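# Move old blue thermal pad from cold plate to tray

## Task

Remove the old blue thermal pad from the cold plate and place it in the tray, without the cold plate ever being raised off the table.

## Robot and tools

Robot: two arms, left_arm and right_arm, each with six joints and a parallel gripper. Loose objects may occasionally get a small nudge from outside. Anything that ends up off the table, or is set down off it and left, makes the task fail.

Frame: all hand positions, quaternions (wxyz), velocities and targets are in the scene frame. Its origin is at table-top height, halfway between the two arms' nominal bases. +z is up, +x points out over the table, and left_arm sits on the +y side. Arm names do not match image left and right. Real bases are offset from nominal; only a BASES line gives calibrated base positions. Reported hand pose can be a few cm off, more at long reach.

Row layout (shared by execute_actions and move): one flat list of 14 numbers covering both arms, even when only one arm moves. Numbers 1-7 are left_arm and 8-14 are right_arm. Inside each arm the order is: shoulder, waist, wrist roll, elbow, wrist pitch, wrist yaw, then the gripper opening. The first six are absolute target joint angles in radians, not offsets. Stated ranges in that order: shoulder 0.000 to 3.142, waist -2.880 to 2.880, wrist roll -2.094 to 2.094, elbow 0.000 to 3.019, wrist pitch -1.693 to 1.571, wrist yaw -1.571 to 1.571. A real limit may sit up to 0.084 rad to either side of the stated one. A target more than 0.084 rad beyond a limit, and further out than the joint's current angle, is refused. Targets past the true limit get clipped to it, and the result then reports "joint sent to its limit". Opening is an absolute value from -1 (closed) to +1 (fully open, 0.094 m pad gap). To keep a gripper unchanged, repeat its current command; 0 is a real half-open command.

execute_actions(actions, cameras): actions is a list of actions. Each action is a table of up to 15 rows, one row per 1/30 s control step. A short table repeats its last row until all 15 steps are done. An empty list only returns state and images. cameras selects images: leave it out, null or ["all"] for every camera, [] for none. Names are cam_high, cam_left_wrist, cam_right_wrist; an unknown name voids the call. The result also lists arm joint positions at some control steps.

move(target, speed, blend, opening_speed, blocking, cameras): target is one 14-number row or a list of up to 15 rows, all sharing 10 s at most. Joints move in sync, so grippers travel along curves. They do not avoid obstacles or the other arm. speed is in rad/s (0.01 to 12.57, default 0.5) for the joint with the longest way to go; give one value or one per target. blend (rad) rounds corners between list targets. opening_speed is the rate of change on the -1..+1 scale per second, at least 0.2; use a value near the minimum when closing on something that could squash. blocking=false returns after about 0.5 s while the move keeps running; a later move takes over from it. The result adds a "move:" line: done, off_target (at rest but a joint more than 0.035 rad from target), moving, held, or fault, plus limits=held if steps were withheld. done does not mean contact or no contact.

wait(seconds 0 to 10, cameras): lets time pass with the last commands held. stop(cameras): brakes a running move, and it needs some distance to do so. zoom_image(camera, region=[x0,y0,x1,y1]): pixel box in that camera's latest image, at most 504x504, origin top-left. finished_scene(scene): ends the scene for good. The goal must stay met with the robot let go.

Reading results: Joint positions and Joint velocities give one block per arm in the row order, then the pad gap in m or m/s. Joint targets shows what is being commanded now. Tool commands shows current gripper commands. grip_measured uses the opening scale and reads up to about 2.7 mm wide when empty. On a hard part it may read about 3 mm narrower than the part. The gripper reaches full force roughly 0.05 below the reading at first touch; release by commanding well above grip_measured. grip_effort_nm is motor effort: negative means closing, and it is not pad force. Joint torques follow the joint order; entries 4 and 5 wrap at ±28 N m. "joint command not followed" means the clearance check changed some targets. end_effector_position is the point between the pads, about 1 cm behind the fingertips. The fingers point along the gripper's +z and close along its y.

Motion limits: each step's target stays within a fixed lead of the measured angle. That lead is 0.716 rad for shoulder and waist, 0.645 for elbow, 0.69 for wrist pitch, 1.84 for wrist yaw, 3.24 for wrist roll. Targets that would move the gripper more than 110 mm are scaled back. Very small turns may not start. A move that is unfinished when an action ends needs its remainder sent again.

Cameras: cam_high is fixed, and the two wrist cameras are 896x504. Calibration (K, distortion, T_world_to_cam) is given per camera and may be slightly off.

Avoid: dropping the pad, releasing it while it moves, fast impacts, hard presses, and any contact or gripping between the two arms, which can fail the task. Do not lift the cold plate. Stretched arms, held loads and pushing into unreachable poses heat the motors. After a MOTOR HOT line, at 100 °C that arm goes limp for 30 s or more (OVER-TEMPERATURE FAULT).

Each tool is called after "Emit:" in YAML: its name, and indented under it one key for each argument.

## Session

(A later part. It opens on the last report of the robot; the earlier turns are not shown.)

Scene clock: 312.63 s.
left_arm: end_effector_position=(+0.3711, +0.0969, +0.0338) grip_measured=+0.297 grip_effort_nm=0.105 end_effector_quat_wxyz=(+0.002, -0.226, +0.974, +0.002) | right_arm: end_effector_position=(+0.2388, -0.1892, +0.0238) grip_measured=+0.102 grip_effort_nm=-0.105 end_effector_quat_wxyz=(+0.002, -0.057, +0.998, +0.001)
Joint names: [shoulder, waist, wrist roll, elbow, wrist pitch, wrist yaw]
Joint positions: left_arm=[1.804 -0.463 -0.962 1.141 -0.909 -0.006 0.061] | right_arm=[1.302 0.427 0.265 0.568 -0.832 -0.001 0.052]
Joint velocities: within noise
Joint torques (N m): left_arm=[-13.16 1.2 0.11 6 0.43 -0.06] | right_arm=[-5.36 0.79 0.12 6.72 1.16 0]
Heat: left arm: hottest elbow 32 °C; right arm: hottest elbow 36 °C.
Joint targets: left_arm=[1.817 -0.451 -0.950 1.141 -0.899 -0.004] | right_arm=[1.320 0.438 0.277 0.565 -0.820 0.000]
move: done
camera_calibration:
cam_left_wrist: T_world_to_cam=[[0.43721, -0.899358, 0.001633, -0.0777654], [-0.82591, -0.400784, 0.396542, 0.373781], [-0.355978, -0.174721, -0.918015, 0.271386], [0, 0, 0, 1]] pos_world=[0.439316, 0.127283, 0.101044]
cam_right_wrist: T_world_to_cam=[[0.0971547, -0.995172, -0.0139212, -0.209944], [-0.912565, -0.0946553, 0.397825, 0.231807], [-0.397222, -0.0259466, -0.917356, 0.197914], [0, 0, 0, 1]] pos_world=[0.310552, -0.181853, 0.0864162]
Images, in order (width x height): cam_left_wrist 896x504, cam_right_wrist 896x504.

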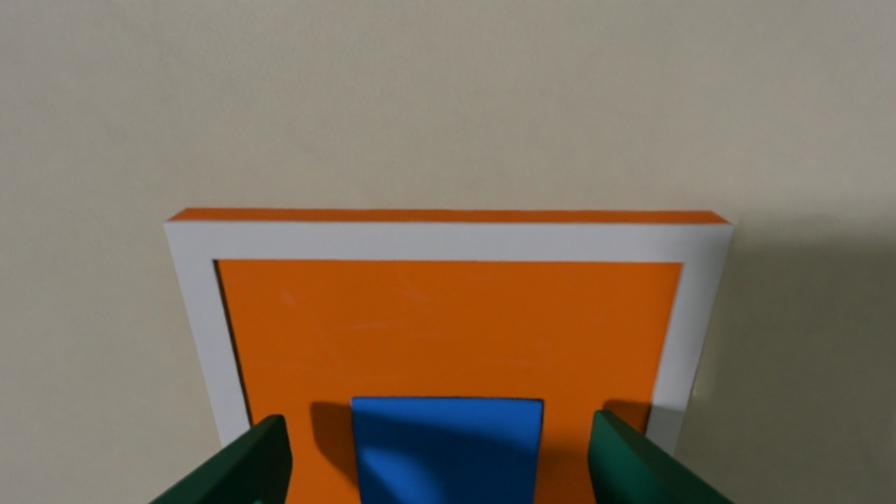

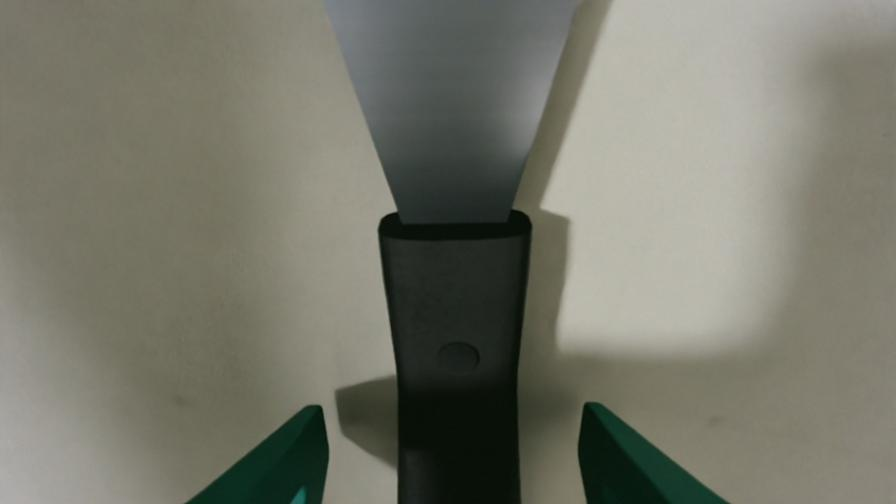

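Emit:
move:
  target: [1.828, -0.480, -0.950, 1.128, -0.8775, -0.004, 0.3, 1.335, 0.438, 0.277, 0.558, -0.797, 0.0, 0.0]
  speed: 0.1
  opening_speed: 0.5
  cameras: ["cam_left_wrist", "cam_right_wrist"]

Scene clock: 316.30 s.
left_arm: end_effector_position=(+0.3701, +0.0966, +0.0277) grip_measured=+0.297 grip_effort_nm=0.115 end_effector_quat_wxyz=(+0.003, -0.225, +0.974, +0.001) | right_arm: end_effector_position=(+0.2391, -0.1891, +0.0185) grip_measured=+0.002 grip_effort_nm=-0.095 end_effector_quat_wxyz=(+0.003, -0.057, +0.998, +0.001)
Joint names: [shoulder, waist, wrist roll, elbow, wrist pitch, wrist yaw]
Joint positions: left_arm=[1.81 -0.464 -0.962 1.13 -0.887 -0.006 0.061] | right_arm=[1.315 0.427 0.266 0.561 -0.81 -0.001 0.047]
Joint velocities: within noise
Joint torques (N m): left_arm=[-12.98 -1.08 0.12 5.75 0.5 -0.06] | right_arm=[-5.3 0.79 0.12 6.56 1.2 0]
Heat: left arm: hottest elbow 32 °C; right arm: hottest elbow 36 °C.
Joint targets: left_arm=[1.828 -0.480 -0.950 1.128 -0.877 -0.004] | right_arm=[1.335 0.438 0.277 0.558 -0.797 0.000]
move: done
camera_calibration:
cam_left_wrist: T_world_to_cam=[[0.435841, -0.900009, 0.00505674, -0.0771344], [-0.827973, -0.398741, 0.394293, 0.375855], [-0.352851, -0.176036, -0.918971, 0.26438], [0, 0, 0, 1]] pos_world=[0.438103, 0.126988, 0.0951505]
cam_right_wrist: T_world_to_cam=[[0.0960292, -0.995275, -0.0143639, -0.209677], [-0.913218, -0.0938345, 0.39652, 0.234567], [-0.395994, -0.0249601, -0.917914, 0.193198], [0, 0, 0, 1]] pos_world=[0.310852, -0.181854, 0.081317]
Images, in order (width x height): cam_left_wrist 896x504, cam_right_wrist 896x504.

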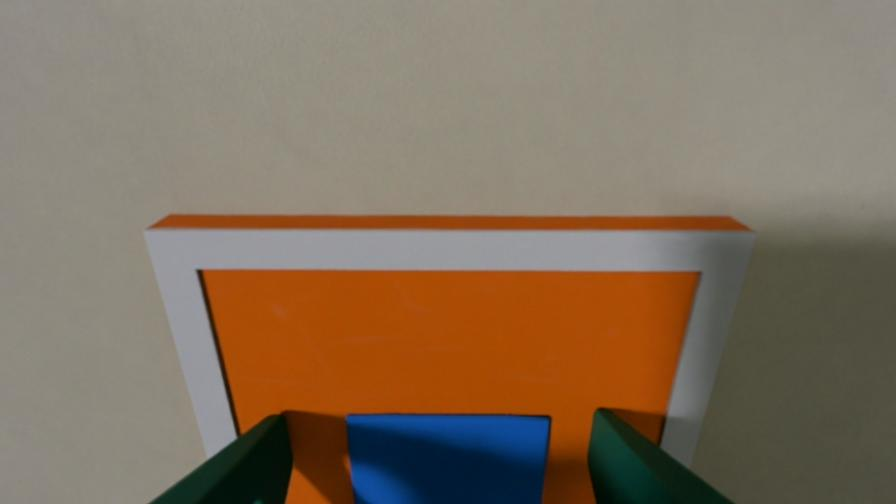

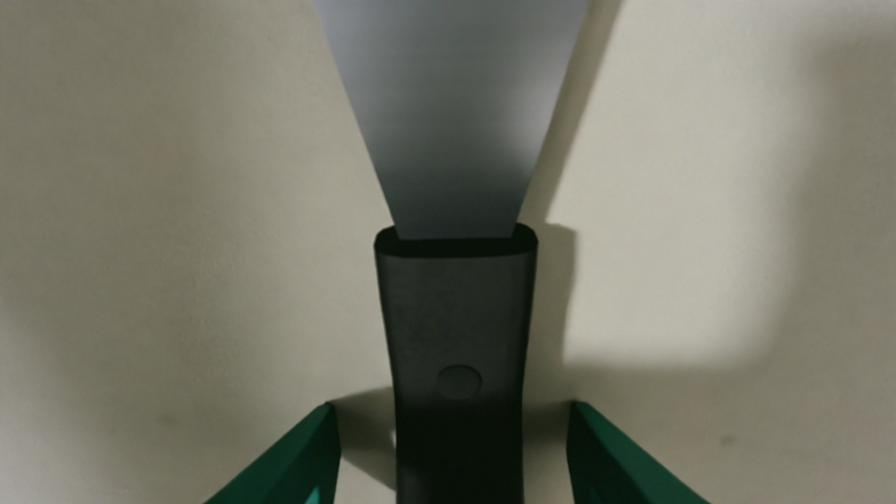

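Emit:
move:
  target: [1.828, -0.489, -0.950, 1.120, -0.8775, -0.004, 0.3, 1.342, 0.438, 0.277, 0.555, -0.787, 0.0, 0.0]
  speed: 0.1
  cameras: ["cam_left_wrist", "cam_right_wrist"]

Scene clock: 320.47 s.
left_arm: end_effector_position=(+0.3685, +0.0946, +0.0272) grip_measured=+0.297 grip_effort_nm=0.115 end_effector_quat_wxyz=(+0.003, -0.222, +0.975, +0.001) | right_arm: end_effector_position=(+0.2401, -0.1887, +0.0183) grip_measured=+0.001 grip_effort_nm=-0.100 end_effector_quat_wxyz=(+0.005, -0.057, +0.998, +0.002)
Joint names: [shoulder, waist, wrist roll, elbow, wrist pitch, wrist yaw]
Joint positions: left_arm=[1.81 -0.47 -0.962 1.129 -0.886 -0.006 0.061] | right_arm=[1.316 0.427 0.266 0.561 -0.806 -0.001 0.047]
Joint velocities: within noise
Joint torques (N m): left_arm=[-12.86 -1.32 0.12 5.27 0.43 -0.03] | right_arm=[-4.89 0.73 0.12 6.34 1.42 0]
Heat: left arm: hottest elbow 32 °C; right arm: hottest elbow 35 °C.
Joint targets: left_arm=[1.828 -0.489 -0.950 1.120 -0.878 -0.004] | right_arm=[1.342 0.438 0.277 0.555 -0.787 0.000]
move: done
camera_calibration:
cam_left_wrist: T_world_to_cam=[[0.431056, -0.902311, 0.00509641, -0.0763191], [-0.830096, -0.394331, 0.394264, 0.374313], [-0.353739, -0.174181, -0.918983, 0.263161], [0, 0, 0, 1]] pos_world=[0.436704, 0.124577, 0.0946506]
cam_right_wrist: T_world_to_cam=[[0.0959985, -0.995262, -0.0154088, -0.209358], [-0.914615, -0.0943068, 0.393174, 0.235948], [-0.392764, -0.023651, -0.919335, 0.192872], [0, 0, 0, 1]] pos_world=[0.311653, -0.181553, 0.0813191]
Images, in order (width x height): cam_left_wrist 896x504, cam_right_wrist 896x504.

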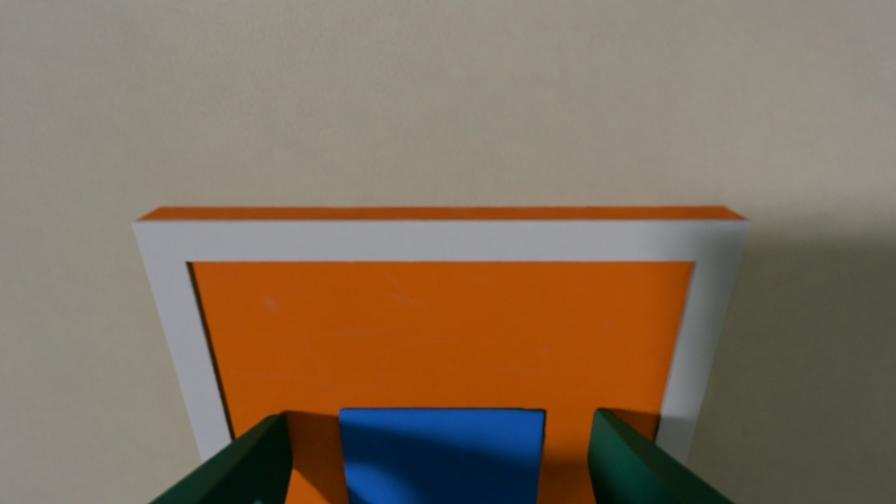

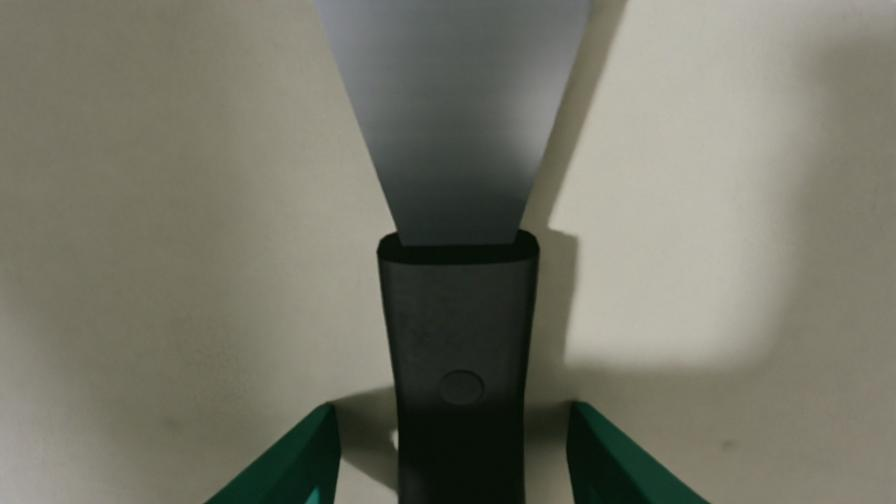

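Emit:
move:
  target: [1.812, -0.499, -0.950, 1.108, -0.8775, -0.004, 0.3, 1.334, 0.438, 0.277, 0.558, -0.797, 0.0, -0.85]
  speed: 0.1
  opening_speed: 0.6
  cameras: ["cam_left_wrist", "cam_right_wrist"]

Scene clock: 324.30 s.
left_arm: end_effector_position=(+0.3642, +0.0918, +0.0269) grip_measured=+0.297 grip_effort_nm=0.110 end_effector_quat_wxyz=(+0.003, -0.218, +0.976, +0.001) | right_arm: end_effector_position=(+0.2406, -0.1879, +0.0183) grip_measured=-0.543 grip_effort_nm=-1.053 end_effector_quat_wxyz=(+0.006, -0.057, +0.998, +0.003)
Joint names: [shoulder, waist, wrist roll, elbow, wrist pitch, wrist yaw]
Joint positions: left_arm=[1.806 -0.479 -0.962 1.121 -0.882 -0.006 0.061] | right_arm=[1.316 0.429 0.266 0.561 -0.803 -0.001 0.021]
Joint velocities: within noise
Joint torques (N m): left_arm=[-13.51 -1.26 0.12 4.97 0.31 -0.06] | right_arm=[-5.48 0.62 0.12 6.58 0.92 0.01]
Heat: left arm: hottest elbow 32 °C; right arm: hottest elbow 35 °C.
Joint targets: left_arm=[1.812 -0.499 -0.950 1.108 -0.877 -0.004] | right_arm=[1.334 0.438 0.277 0.558 -0.797 0.000]
move: done
camera_calibration:
cam_left_wrist: T_world_to_cam=[[0.422419, -0.906385, 0.00538441, -0.0734742], [-0.833946, -0.386318, 0.394073, 0.370476], [-0.355102, -0.170954, -0.919063, 0.261081], [0, 0, 0, 1]] pos_world=[0.432704, 0.121159, 0.0943512]
cam_right_wrist: T_world_to_cam=[[0.0979913, -0.995048, -0.0166641, -0.208967], [-0.915503, -0.0966979, 0.390517, 0.236292], [-0.390194, -0.0230112, -0.920445, 0.192601], [0, 0, 0, 1]] pos_world=[0.311955, -0.180651, 0.0815207]
Images, in order (width x height): cam_left_wrist 896x504, cam_right_wrist 896x504.

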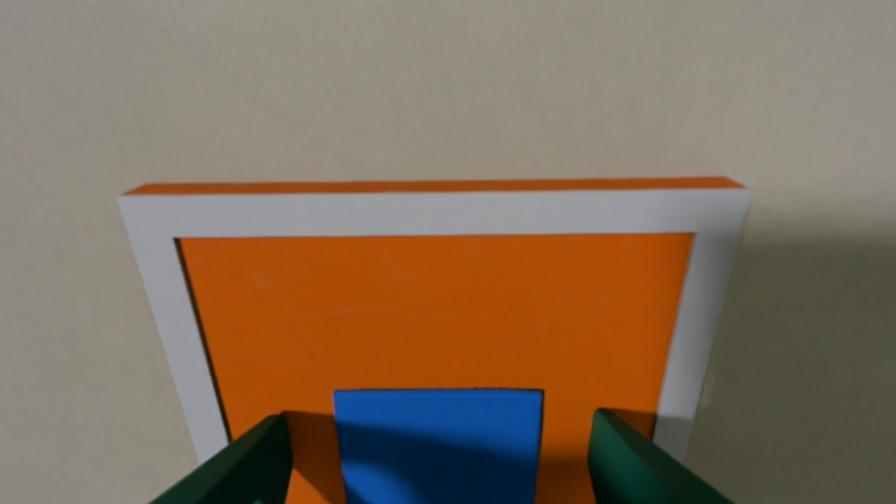

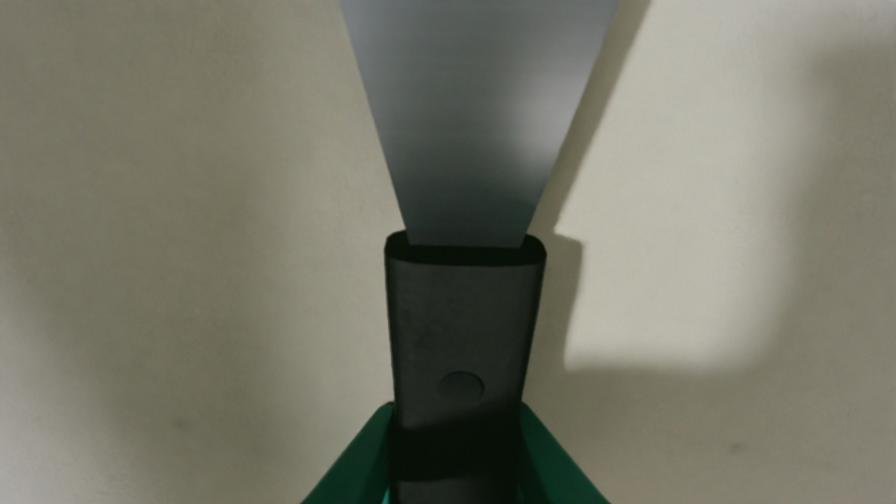

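Emit:
move:
  target: [1.815, -0.499, -0.950, 1.108, -0.8775, -0.004, -0.93, 1.200, 0.438, 0.277, 0.678, -1.011, 0.0, -0.85]
  speed: 0.15
  opening_speed: 0.5
  cameras: ["cam_left_wrist", "cam_right_wrist"]

Scene clock: 328.50 s.
left_arm: end_effector_position=(+0.3615, +0.0901, +0.0269) grip_measured=-0.924 grip_effort_nm=-1.009 end_effector_quat_wxyz=(+0.003, -0.214, +0.977, +0.001) | right_arm: end_effector_position=(+0.2397, -0.1882, +0.0677) grip_measured=-0.543 grip_effort_nm=-1.057 end_effector_quat_wxyz=(-0.002, -0.057, +0.998, +0.000)
Joint names: [shoulder, waist, wrist roll, elbow, wrist pitch, wrist yaw]
Joint positions: left_arm=[1.803 -0.485 -0.96 1.116 -0.881 -0.006 0.004] | right_arm=[1.213 0.429 0.266 0.64 -1.001 -0.001 0.021]
Joint velocities: within noise
Joint torques (N m): left_arm=[-13.16 -0.73 0.11 5.3 0.27 -0.05] | right_arm=[-7.59 0.62 0.12 10.74 0.27 0.01]
Heat: left arm: hottest elbow 32 °C; right arm: hottest elbow 35 °C.
Joint targets: left_arm=[1.815 -0.499 -0.950 1.108 -0.877 -0.004] | right_arm=[1.200 0.438 0.277 0.678 -1.011 0.000]
move: off_target (right_arm); right_arm: the elbow is farthest, 0.038 rad from its target
camera_calibration:
cam_left_wrist: T_world_to_cam=[[0.41578, -0.909452, 0.00499337, -0.071128], [-0.836602, -0.38031, 0.394286, 0.367862], [-0.356685, -0.168113, -0.918974, 0.260114], [0, 0, 0, 1]] pos_world=[0.430107, 0.118943, 0.0943505]
cam_right_wrist: T_world_to_cam=[[0.0977137, -0.995144, -0.0118566, -0.20873], [-0.909167, -0.0941048, 0.40566, 0.214086], [-0.404805, -0.0288588, -0.913947, 0.239655], [0, 0, 0, 1]] pos_world=[0.312049, -0.180654, 0.129711]
Images, in order (width x height): cam_left_wrist 896x504, cam_right_wrist 896x504.

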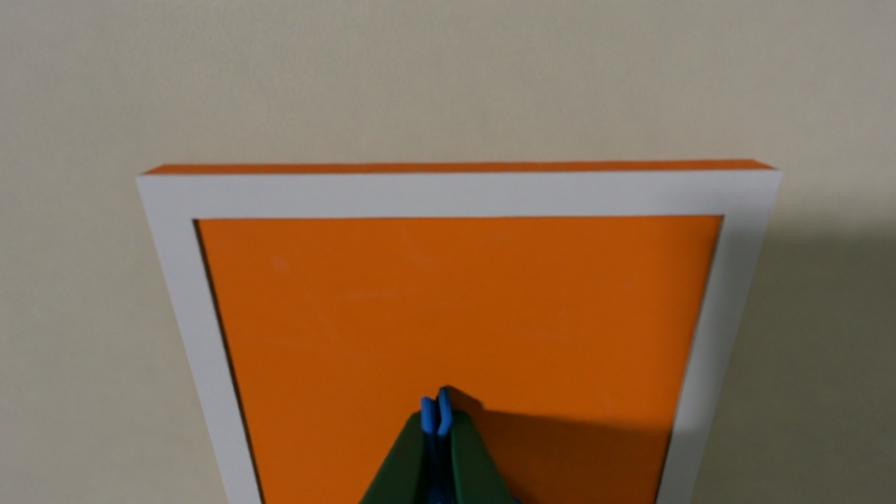

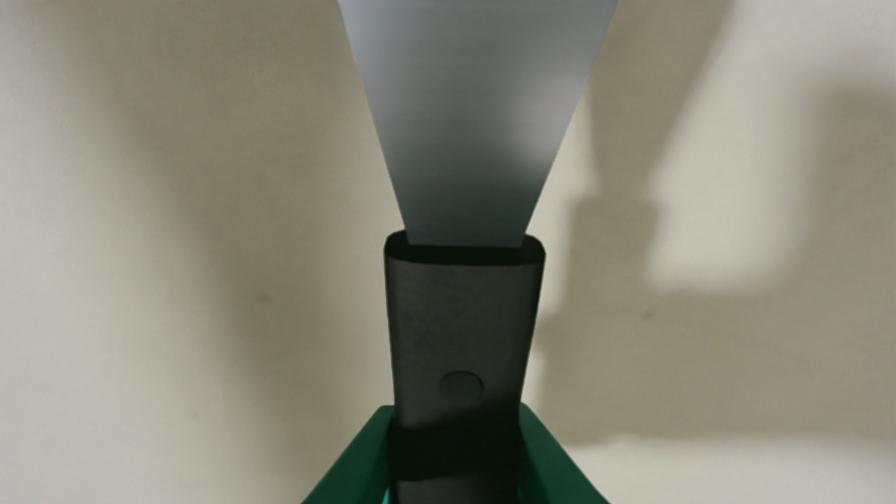

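Emit:
move:
  target: [1.815, -0.499, -0.950, 1.108, -0.8775, -0.004, -0.93, 1.588, 0.9875, 0.459, 1.081, -1.207, -0.085, -0.85]
  speed: 0.4
  cameras: ["cam_high", "cam_right_wrist"]

Emit:
zoom_image:
  camera: "cam_high"
  region: [380, 240, 540, 360]

Scene clock: 342.63 s.
left_arm: end_effector_position=(+0.3615, +0.0901, +0.0269) grip_measured=-0.927 grip_effort_nm=-1.057 end_effector_quat_wxyz=(+0.003, -0.214, +0.977, +0.001) | right_arm: end_effector_position=(+0.2345, -0.0562, +0.0850) grip_measured=-0.543 grip_effort_nm=-1.053 end_effector_quat_wxyz=(-0.055, -0.176, +0.983, -0.002)
Joint names: [shoulder, waist, wrist roll, elbow, wrist pitch, wrist yaw]
Joint positions: left_arm=[1.803 -0.485 -0.96 1.116 -0.881 -0.006 0.003] | right_arm=[1.432 0.776 0.371 0.89 -1.124 -0.054 0.021]
Joint velocities: within noise
Joint torques (N m): left_arm=[-13.16 -0.85 0.11 5.3 0.27 -0.05] | right_arm=[-10.93 -0.91 -0.04 7.69 0.65 0.05]
Heat: left arm: hottest elbow 32 °C; right arm: hottest elbow 35 °C.
Joint targets: left_arm=[1.815 -0.499 -0.950 1.108 -0.877 -0.004] | right_arm=[1.419 0.766 0.367 0.888 -1.120 -0.051]
move: held (right_arm; a check stopped the path); limits=held; right_arm: the waist is farthest, 0.211 rad from its target
joint command not followed: on one or more control steps a check withheld the commanded joint targets of the right arm, and it was not sent them on those steps.
cause: the commanded joint targets, or the way to them, would bring a part of the robot too close to another arm (this arm's wrist (the part past the wrist pitch) and the left arm's wrist (the part past the wrist pitch), at the place that arm is still heading or pushing toward).
camera_calibration:
cam_right_wrist: T_world_to_cam=[[0.329622, -0.943778, -0.0251386, -0.127014], [-0.813832, -0.297532, 0.499151, 0.173011], [-0.478567, -0.144072, -0.866151, 0.263909], [0, 0, 0, 1]] pos_world=[0.308967, -0.030375, 0.139033]
Images, in order (width x height): cam_high 896x504, cam_right_wrist 896x504.

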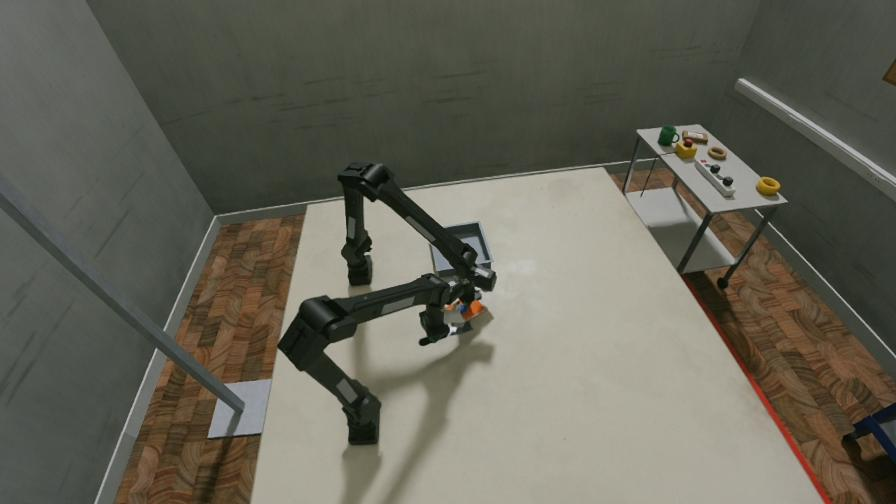

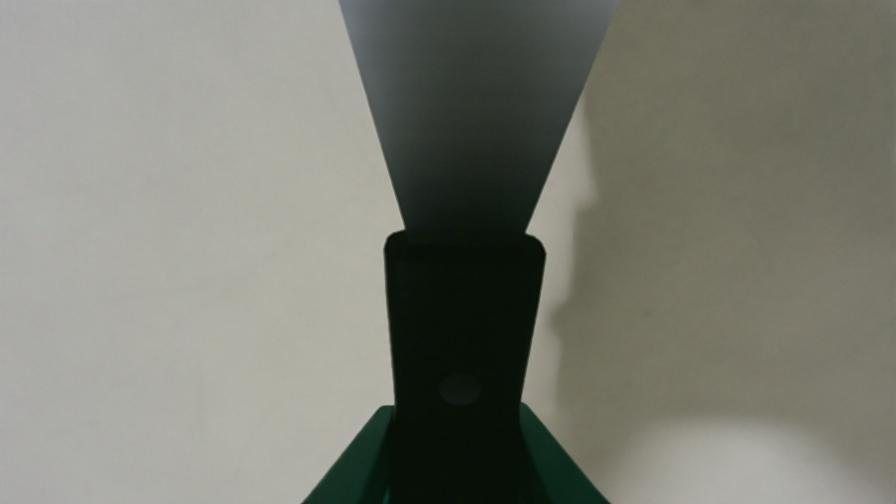

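Scaled by 3.150 from the camera's 896x504 image, which has a finer 1280x720 frame.

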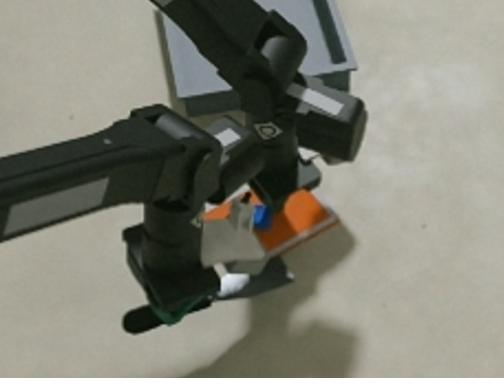

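Emit:
move:
  target: [1.815, -0.495, -0.950, 1.108, -0.8775, -0.004, -0.93, 1.463, 1.100, 0.571, 0.745, -0.856, 0.006, -0.85]
  speed: 0.4
  cameras: ["cam_high", "cam_right_wrist"]

Emit:
zoom_image:
  camera: "cam_high"
  region: [380, 240, 540, 360]

Scene clock: 378.73 s.
left_arm: end_effector_position=(+0.3615, +0.0901, +0.0269) grip_measured=-0.928 grip_effort_nm=-1.057 end_effector_quat_wxyz=(+0.003, -0.214, +0.977, +0.001) | right_arm: end_effector_position=(+0.1552, -0.0001, +0.0351) grip_measured=-0.543 grip_effort_nm=-1.057 end_effector_quat_wxyz=(+0.003, -0.241, +0.971, +0.001)
Joint names: [shoulder, waist, wrist roll, elbow, wrist pitch, wrist yaw]
Joint positions: left_arm=[1.803 -0.485 -0.96 1.116 -0.881 -0.006 0.003] | right_arm=[1.444 1.093 0.559 0.746 -0.868 0.003 0.021]
Joint velocities: within noise
Joint torques (N m): left_arm=[-13.1 -0.44 0.11 5.29 0.25 -0.05] | right_arm=[-7.77 0.5 0.13 7.08 1.11 0.11]
Heat: left arm: hottest elbow 32 °C; right arm: hottest elbow 35 °C.
Joint targets: left_arm=[1.815 -0.495 -0.950 1.108 -0.877 -0.004] | right_arm=[1.463 1.100 0.571 0.745 -0.856 0.006]
move: done
camera_calibration:
cam_right_wrist: T_world_to_cam=[[0.452857, -0.891505, -0.0118035, -0.0686659], [-0.816165, -0.419843, 0.396998, 0.153967], [-0.358881, -0.17015, -0.917744, 0.174071], [0, 0, 0, 1]] pos_world=[0.219229, 0.0330443, 0.0978177]
Images, in order (width x height): cam_high 896x504, cam_right_wrist 896x504.

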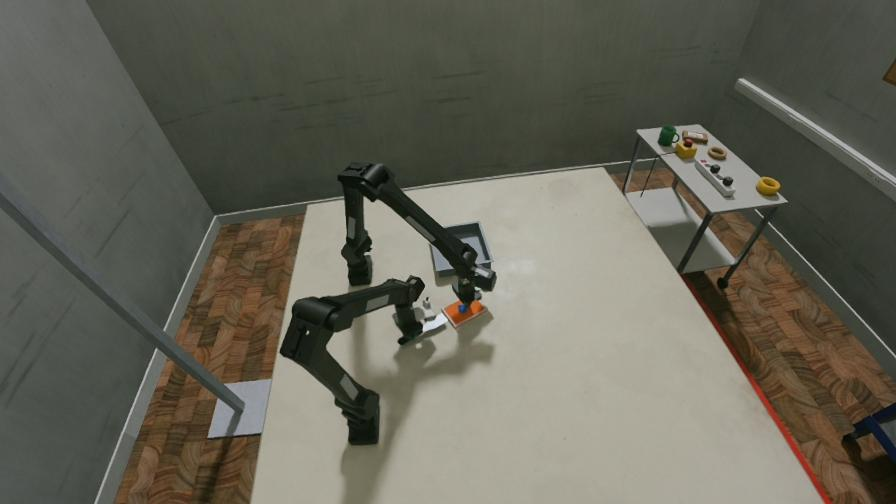

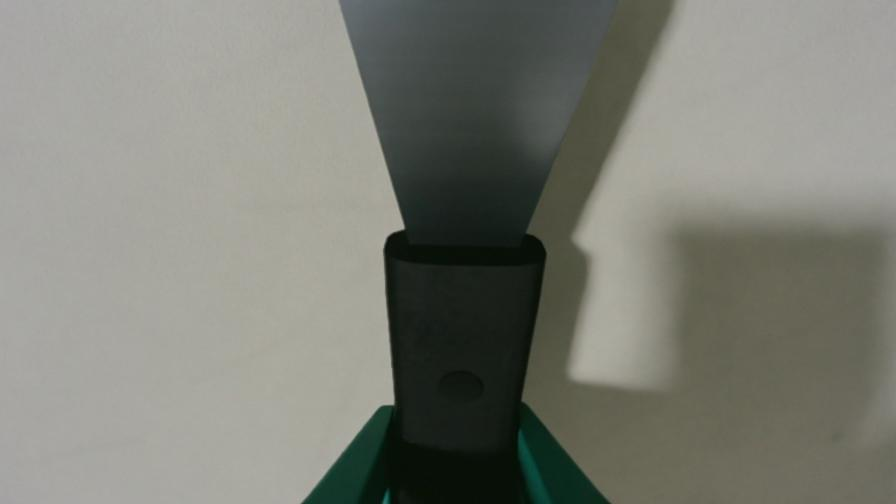

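Scaled by 3.150 from the camera's 896x504 image, which has a finer 1280x720 frame.

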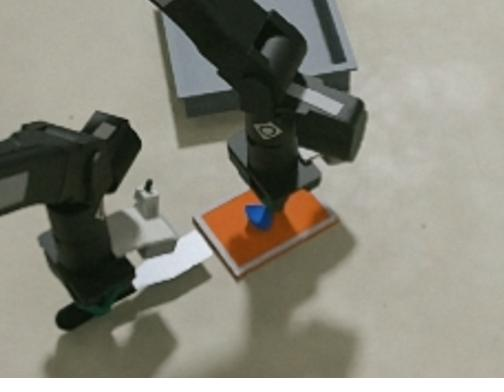

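Emit:
move:
  target: [1.815, -0.495, -0.950, 1.108, -0.8775, -0.004, -0.93, 1.514, 1.068, 0.571, 0.806, -0.825, 0.006, -0.85]
  speed: 0.15
  cameras: ["cam_high"]

Emit:
zoom_image:
  camera: "cam_high"
  region: [380, 250, 510, 350]

Scene clock: 382.57 s.
left_arm: end_effector_position=(+0.3615, +0.0901, +0.0269) grip_measured=-0.928 grip_effort_nm=-1.057 end_effector_quat_wxyz=(+0.003, -0.214, +0.977, +0.001) | right_arm: end_effector_position=(+0.1677, +0.0108, +0.0273) grip_measured=-0.543 grip_effort_nm=-1.057 end_effector_quat_wxyz=(+0.006, -0.233, +0.972, +0.004)
Joint names: [shoulder, waist, wrist roll, elbow, wrist pitch, wrist yaw]
Joint positions: left_arm=[1.803 -0.485 -0.96 1.116 -0.881 -0.006 0.003] | right_arm=[1.493 1.078 0.56 0.773 -0.836 0.003 0.021]
Joint velocities: within noise
Joint torques (N m): left_arm=[-13.1 -0.44 0.1 5.29 0.25 -0.05] | right_arm=[-8.29 -0.91 0.12 9.57 1.13 0.11]
Heat: left arm: hottest elbow 32 °C; right arm: hottest elbow 35 °C.
Joint targets: left_arm=[1.815 -0.495 -0.950 1.108 -0.877 -0.004] | right_arm=[1.514 1.068 0.571 0.806 -0.825 0.006]
move: done
Images, in order (width x height): cam_high 896x504.

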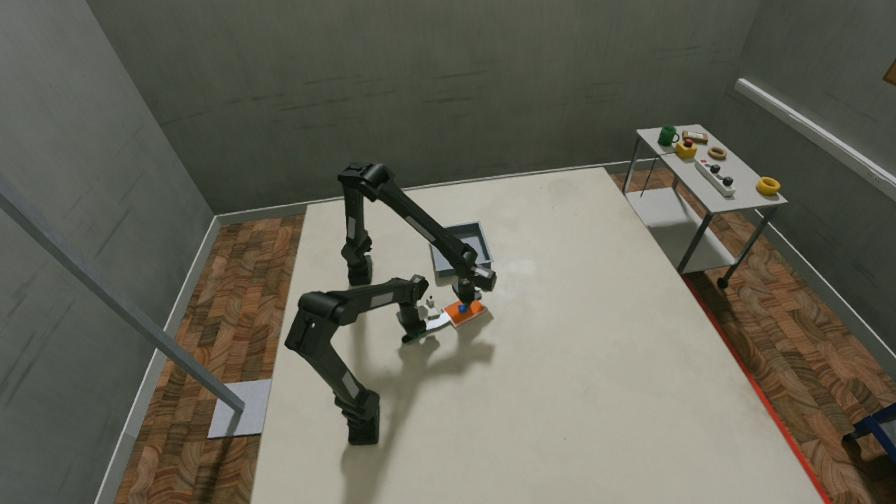

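Scaled by 3.877 from the camera's 896x504 image, which has a finer 1280x720 frame.

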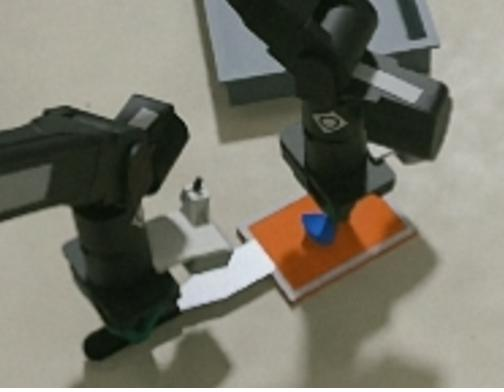

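Emit:
move:
  target: [1.815, -0.495, -0.950, 1.108, -0.8775, -0.004, -0.93, 1.517, 1.095, 0.571, 0.748, -0.815, 0.006, -0.85]
  speed: 0.15
  cameras: ["cam_high"]

Emit:
zoom_image:
  camera: "cam_high"
  region: [380, 250, 510, 350]

Scene clock: 385.07 s.
left_arm: end_effector_position=(+0.3615, +0.0901, +0.0269) grip_measured=-0.928 grip_effort_nm=-1.062 end_effector_quat_wxyz=(+0.003, -0.214, +0.977, +0.001) | right_arm: end_effector_position=(+0.1615, +0.0040, +0.0201) grip_measured=-0.543 grip_effort_nm=-1.057 end_effector_quat_wxyz=(+0.001, -0.235, +0.972, -0.001)
Joint names: [shoulder, waist, wrist roll, elbow, wrist pitch, wrist yaw]
Joint positions: left_arm=[1.803 -0.485 -0.96 1.116 -0.881 -0.006 0.003] | right_arm=[1.495 1.083 0.561 0.75 -0.826 0.003 0.021]
Joint velocities: within noise
Joint torques (N m): left_arm=[-13.1 -0.44 0.11 5.29 0.25 -0.06] | right_arm=[-8.12 0.79 0.12 6.64 1.09 0.11]
Heat: left arm: hottest elbow 32 °C; right arm: hottest elbow 35 °C.
Joint targets: left_arm=[1.815 -0.495 -0.950 1.108 -0.877 -0.004] | right_arm=[1.517 1.095 0.571 0.748 -0.815 0.006]
move: done
Images, in order (width x height): cam_high 896x504.

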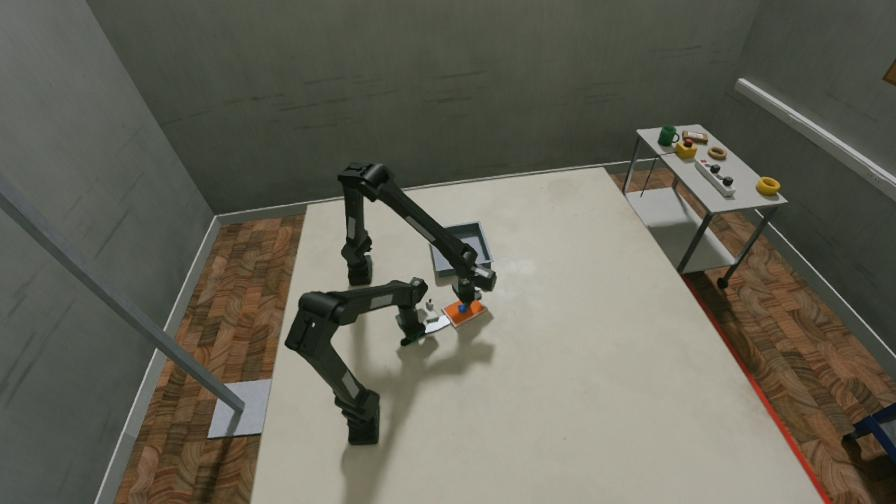

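Scaled by 3.877 from the camera's 896x504 image, which has a finer 1280x720 frame.

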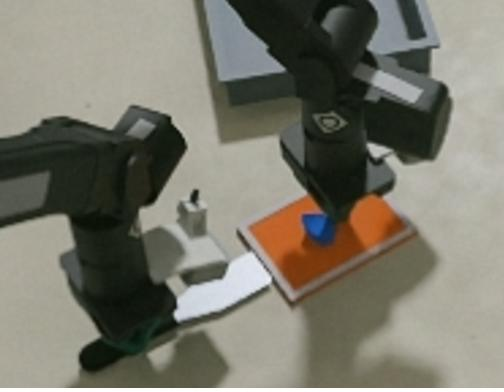

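Emit:
move:
  target: [1.7745, -0.433, -0.919, 1.115, -0.909, 0.13, -0.95, 1.517, 1.095, 0.571, 0.748, -0.815, 0.006, -0.85]
  speed: 0.08
  cameras: ["cam_high", "cam_left_wrist"]

Emit:
zoom_image:
  camera: "cam_high"
  region: [380, 250, 510, 350]

Scene clock: 393.63 s.
left_arm: end_effector_position=(+0.3566, +0.0888, +0.0304) grip_measured=-0.929 grip_effort_nm=-1.057 end_effector_quat_wxyz=(-0.044, -0.220, +0.974, -0.044) | right_arm: end_effector_position=(+0.1613, +0.0041, +0.0201) grip_measured=-0.543 grip_effort_nm=-1.062 end_effector_quat_wxyz=(+0.001, -0.235, +0.972, -0.001)
Joint names: [shoulder, waist, wrist roll, elbow, wrist pitch, wrist yaw]
Joint positions: left_arm=[1.797 -0.445 -0.932 1.115 -0.897 0.124 0.003] | right_arm=[1.495 1.084 0.562 0.75 -0.826 0.003 0.021]
Joint velocities: within noise
Joint torques (N m): left_arm=[-15.5 1.26 0.13 5.89 -0.31 0.14] | right_arm=[-8 0.85 0.11 6.67 1.07 0.1]
Heat: left arm: hottest elbow 32 °C; right arm: hottest elbow 34 °C.
Joint targets: left_arm=[1.774 -0.433 -0.919 1.115 -0.909 0.130] | right_arm=[1.517 1.095 0.571 0.748 -0.815 0.006]
move: done
camera_calibration:
cam_left_wrist: T_world_to_cam=[[0.429661, -0.90007, 0.0725579, -0.0781632], [-0.799928, -0.342112, 0.493025, 0.342467], [-0.418935, -0.269875, -0.866984, 0.291044], [0, 0, 0, 1]] pos_world=[0.429461, 0.125355, 0.0891574]
Images, in order (width x height): cam_high 896x504, cam_left_wrist 896x504.

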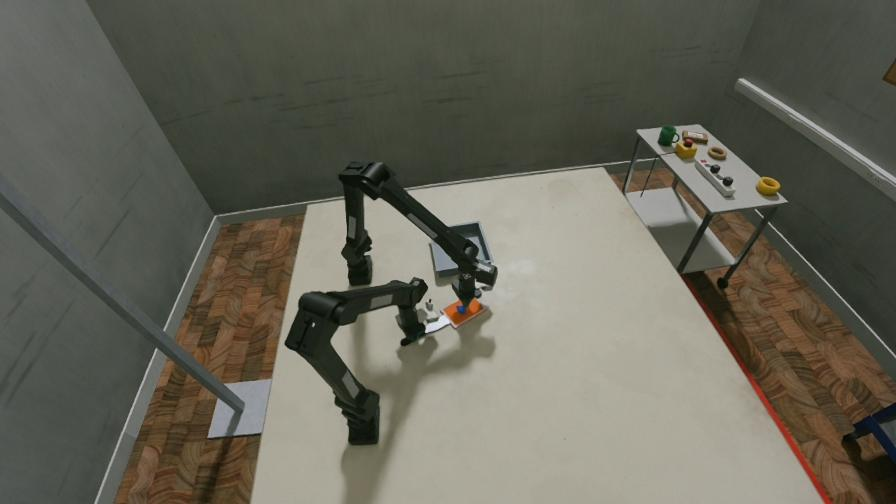

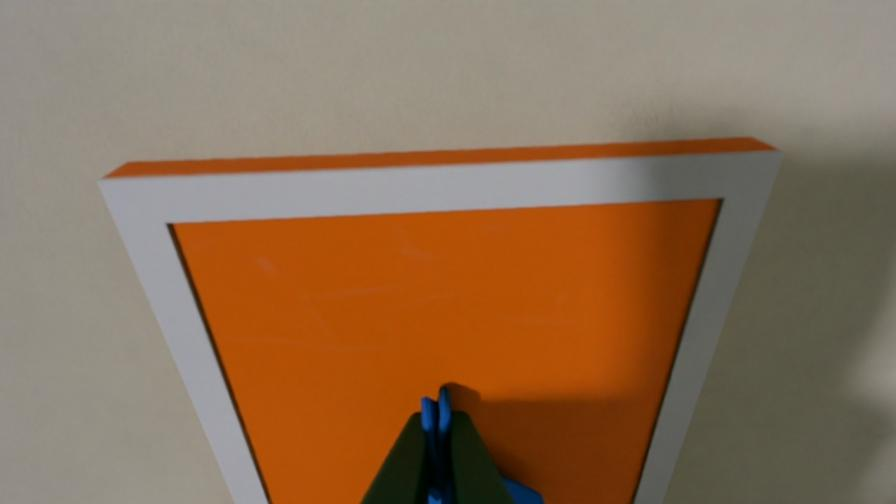

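Scaled by 3.877 from the camera's 896x504 image, which has a finer 1280x720 frame.

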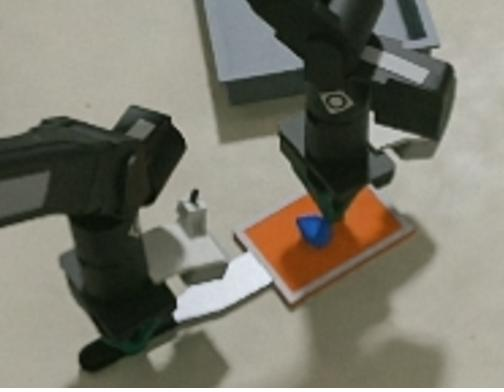

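Emit:
move:
  target: [1.754, -0.413, -0.898, 1.097, -0.884, 0.22, -0.95, 1.517, 1.095, 0.571, 0.748, -0.815, 0.006, -0.85]
  speed: 0.08
  cameras: ["cam_high", "cam_left_wrist"]

Emit:
zoom_image:
  camera: "cam_high"
  region: [380, 250, 510, 350]

Scene clock: 396.43 s.
left_arm: end_effector_position=(+0.3534, +0.0874, +0.0366) grip_measured=-0.929 grip_effort_nm=-1.057 end_effector_quat_wxyz=(-0.064, -0.220, +0.970, -0.082) | right_arm: end_effector_position=(+0.1610, +0.0042, +0.0201) grip_measured=-0.544 grip_effort_nm=-1.048 end_effector_quat_wxyz=(+0.001, -0.236, +0.972, -0.001)
Joint names: [shoulder, waist, wrist roll, elbow, wrist pitch, wrist yaw]
Joint positions: left_arm=[1.777 -0.42 -0.91 1.098 -0.886 0.209 0.003] | right_arm=[1.495 1.085 0.562 0.75 -0.826 0.003 0.021]
Joint velocities: within noise
Joint torques (N m): left_arm=[-15.44 0.91 0.14 5.83 0.1 0.37] | right_arm=[-8 0.79 0.11 6.65 1.1 0.1]
Heat: left arm: hottest elbow 32 °C; right arm: hottest elbow 34 °C.
Joint targets: left_arm=[1.754 -0.413 -0.898 1.097 -0.884 0.220] | right_arm=[1.517 1.095 0.571 0.748 -0.815 0.006]
move: done
camera_calibration:
cam_left_wrist: T_world_to_cam=[[0.43559, -0.889591, 0.137442, -0.0838927], [-0.786422, -0.301808, 0.538936, 0.326376], [-0.437951, -0.342842, -0.831058, 0.306488], [0, 0, 0, 1]] pos_world=[0.427439, 0.12895, 0.0903437]
Images, in order (width x height): cam_high 896x504, cam_left_wrist 896x504.

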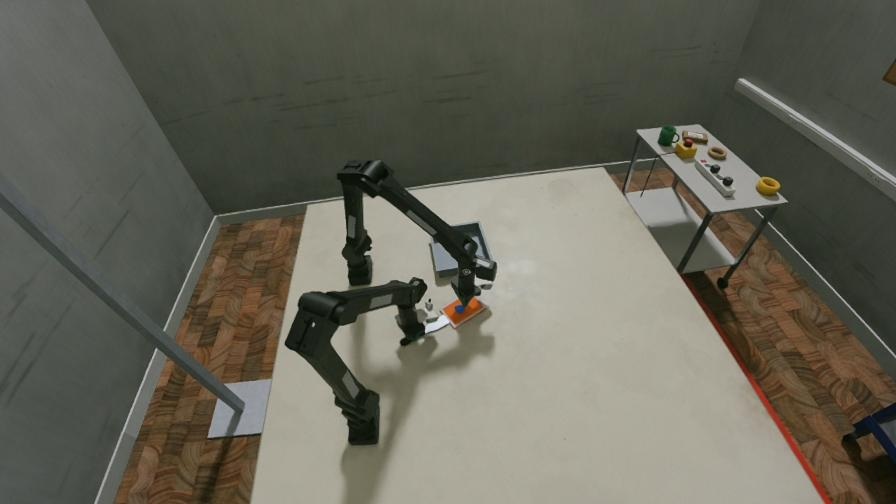

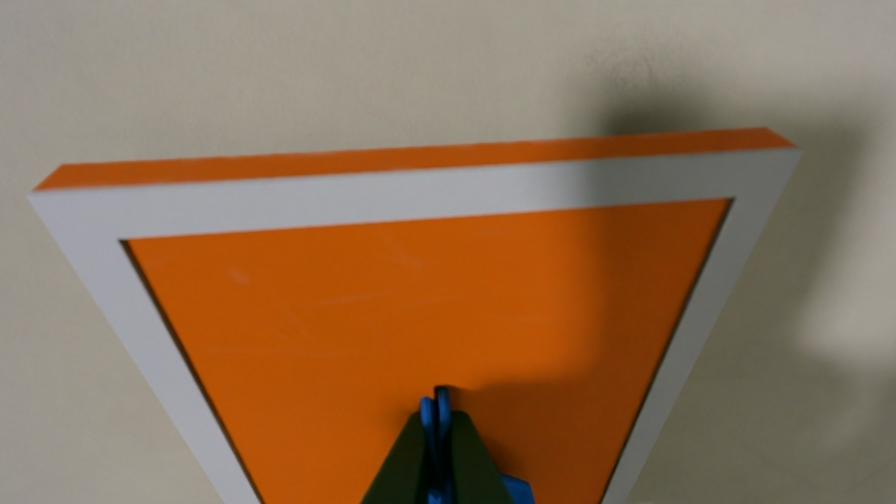

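Scaled by 3.877 from the camera's 896x504 image, which has a finer 1280x720 frame.

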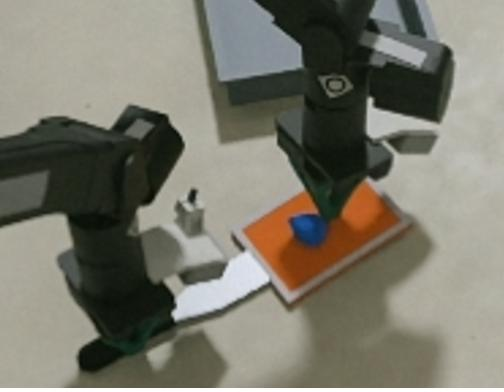

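Emit:
zoom_image:
  camera: "cam_high"
  region: [430, 285, 500, 340]

Scaled by 7.200 from the camera's 896x504 image, which has a finer 1280x720 frame.

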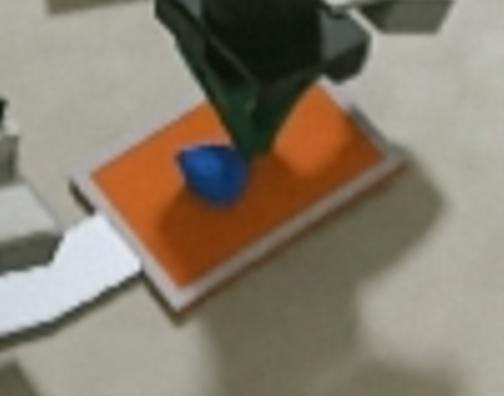

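Emit:
move:
  target:
    - [1.812, -0.445, -0.930, 1.108, -0.8775, 0.11, -0.95, 1.517, 1.095, 0.571, 0.748, -0.815, 0.006, -0.85]
    - [1.812, -0.445, -0.930, 1.108, -0.8775, 0.11, 0.3, 1.517, 1.095, 0.571, 0.748, -0.815, 0.006, -0.85]
  speed: 0.12
  opening_speed: 1.5
  cameras: ["cam_high", "cam_left_wrist"]

Emit:
zoom_image:
  camera: "cam_high"
  region: [430, 285, 500, 340]

Scene clock: 413.67 s.
left_arm: end_effector_position=(+0.3573, +0.0969, +0.0277) grip_measured=+0.296 grip_effort_nm=0.120 end_effector_quat_wxyz=(-0.037, -0.218, +0.974, -0.041) | right_arm: end_effector_position=(+0.1610, +0.0042, +0.0201) grip_measured=-0.544 grip_effort_nm=-1.062 end_effector_quat_wxyz=(+0.001, -0.236, +0.972, -0.001)
Joint names: [shoulder, waist, wrist roll, elbow, wrist pitch, wrist yaw]
Joint positions: left_arm=[1.791 -0.434 -0.918 1.098 -0.881 0.111 0.061] | right_arm=[1.495 1.085 0.562 0.75 -0.826 0.003 0.021]
Joint velocities: within noise
Joint torques (N m): left_arm=[-12.28 -0.73 -0.11 6.56 0.25 -0.09] | right_arm=[-8 0.79 0.11 6.68 1.09 0.1]
Heat: left arm: hottest elbow 31 °C; right arm: hottest elbow 33 °C.
Joint targets: left_arm=[1.812 -0.445 -0.930 1.108 -0.878 0.110] | right_arm=[1.517 1.095 0.571 0.748 -0.815 0.006]
move: done
camera_calibration:
cam_left_wrist: T_world_to_cam=[[0.426733, -0.901631, 0.0704381, -0.0696134], [-0.806622, -0.344229, 0.480486, 0.350131], [-0.408974, -0.261856, -0.874169, 0.287036], [0, 0, 0, 1]] pos_world=[0.42952, 0.132922, 0.087589]
Images, in order (width x height): cam_high 896x504, cam_left_wrist 896x504.

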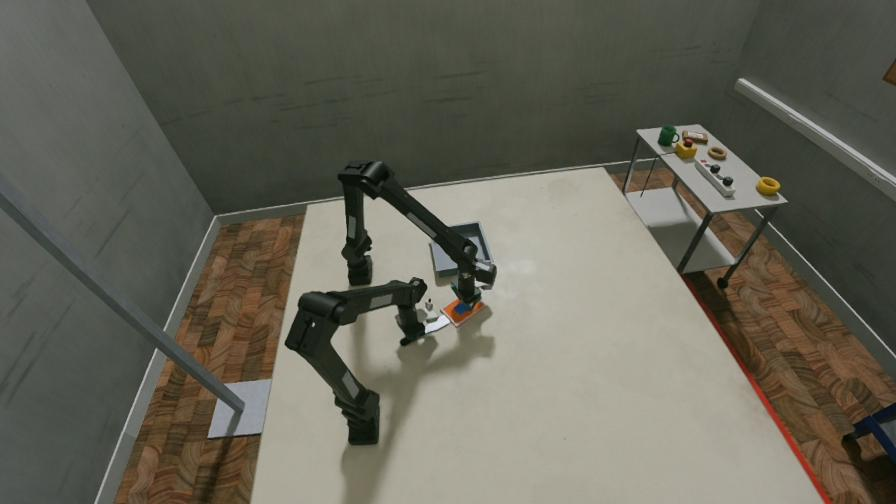

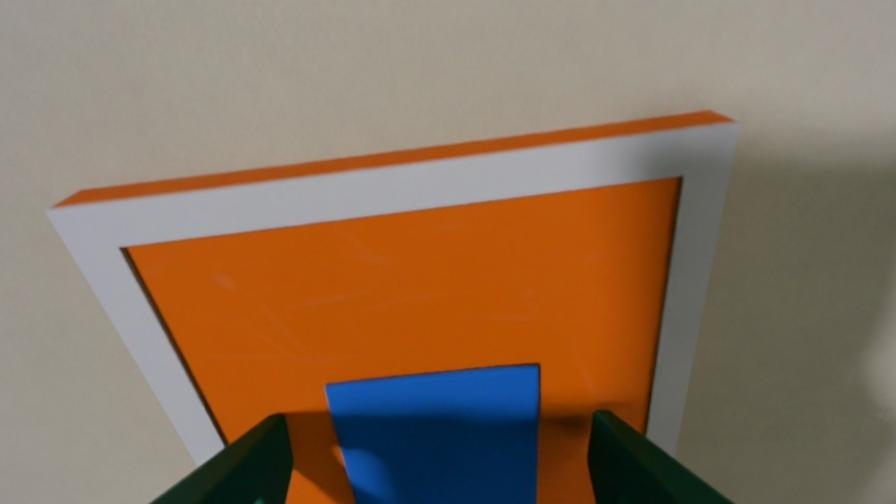

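Scaled by 7.200 from the camera's 896x504 image, which has a finer 1280x720 frame.

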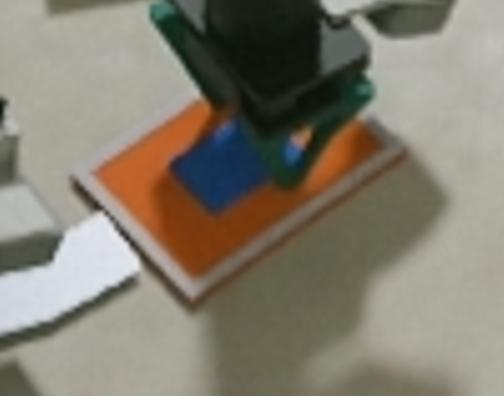

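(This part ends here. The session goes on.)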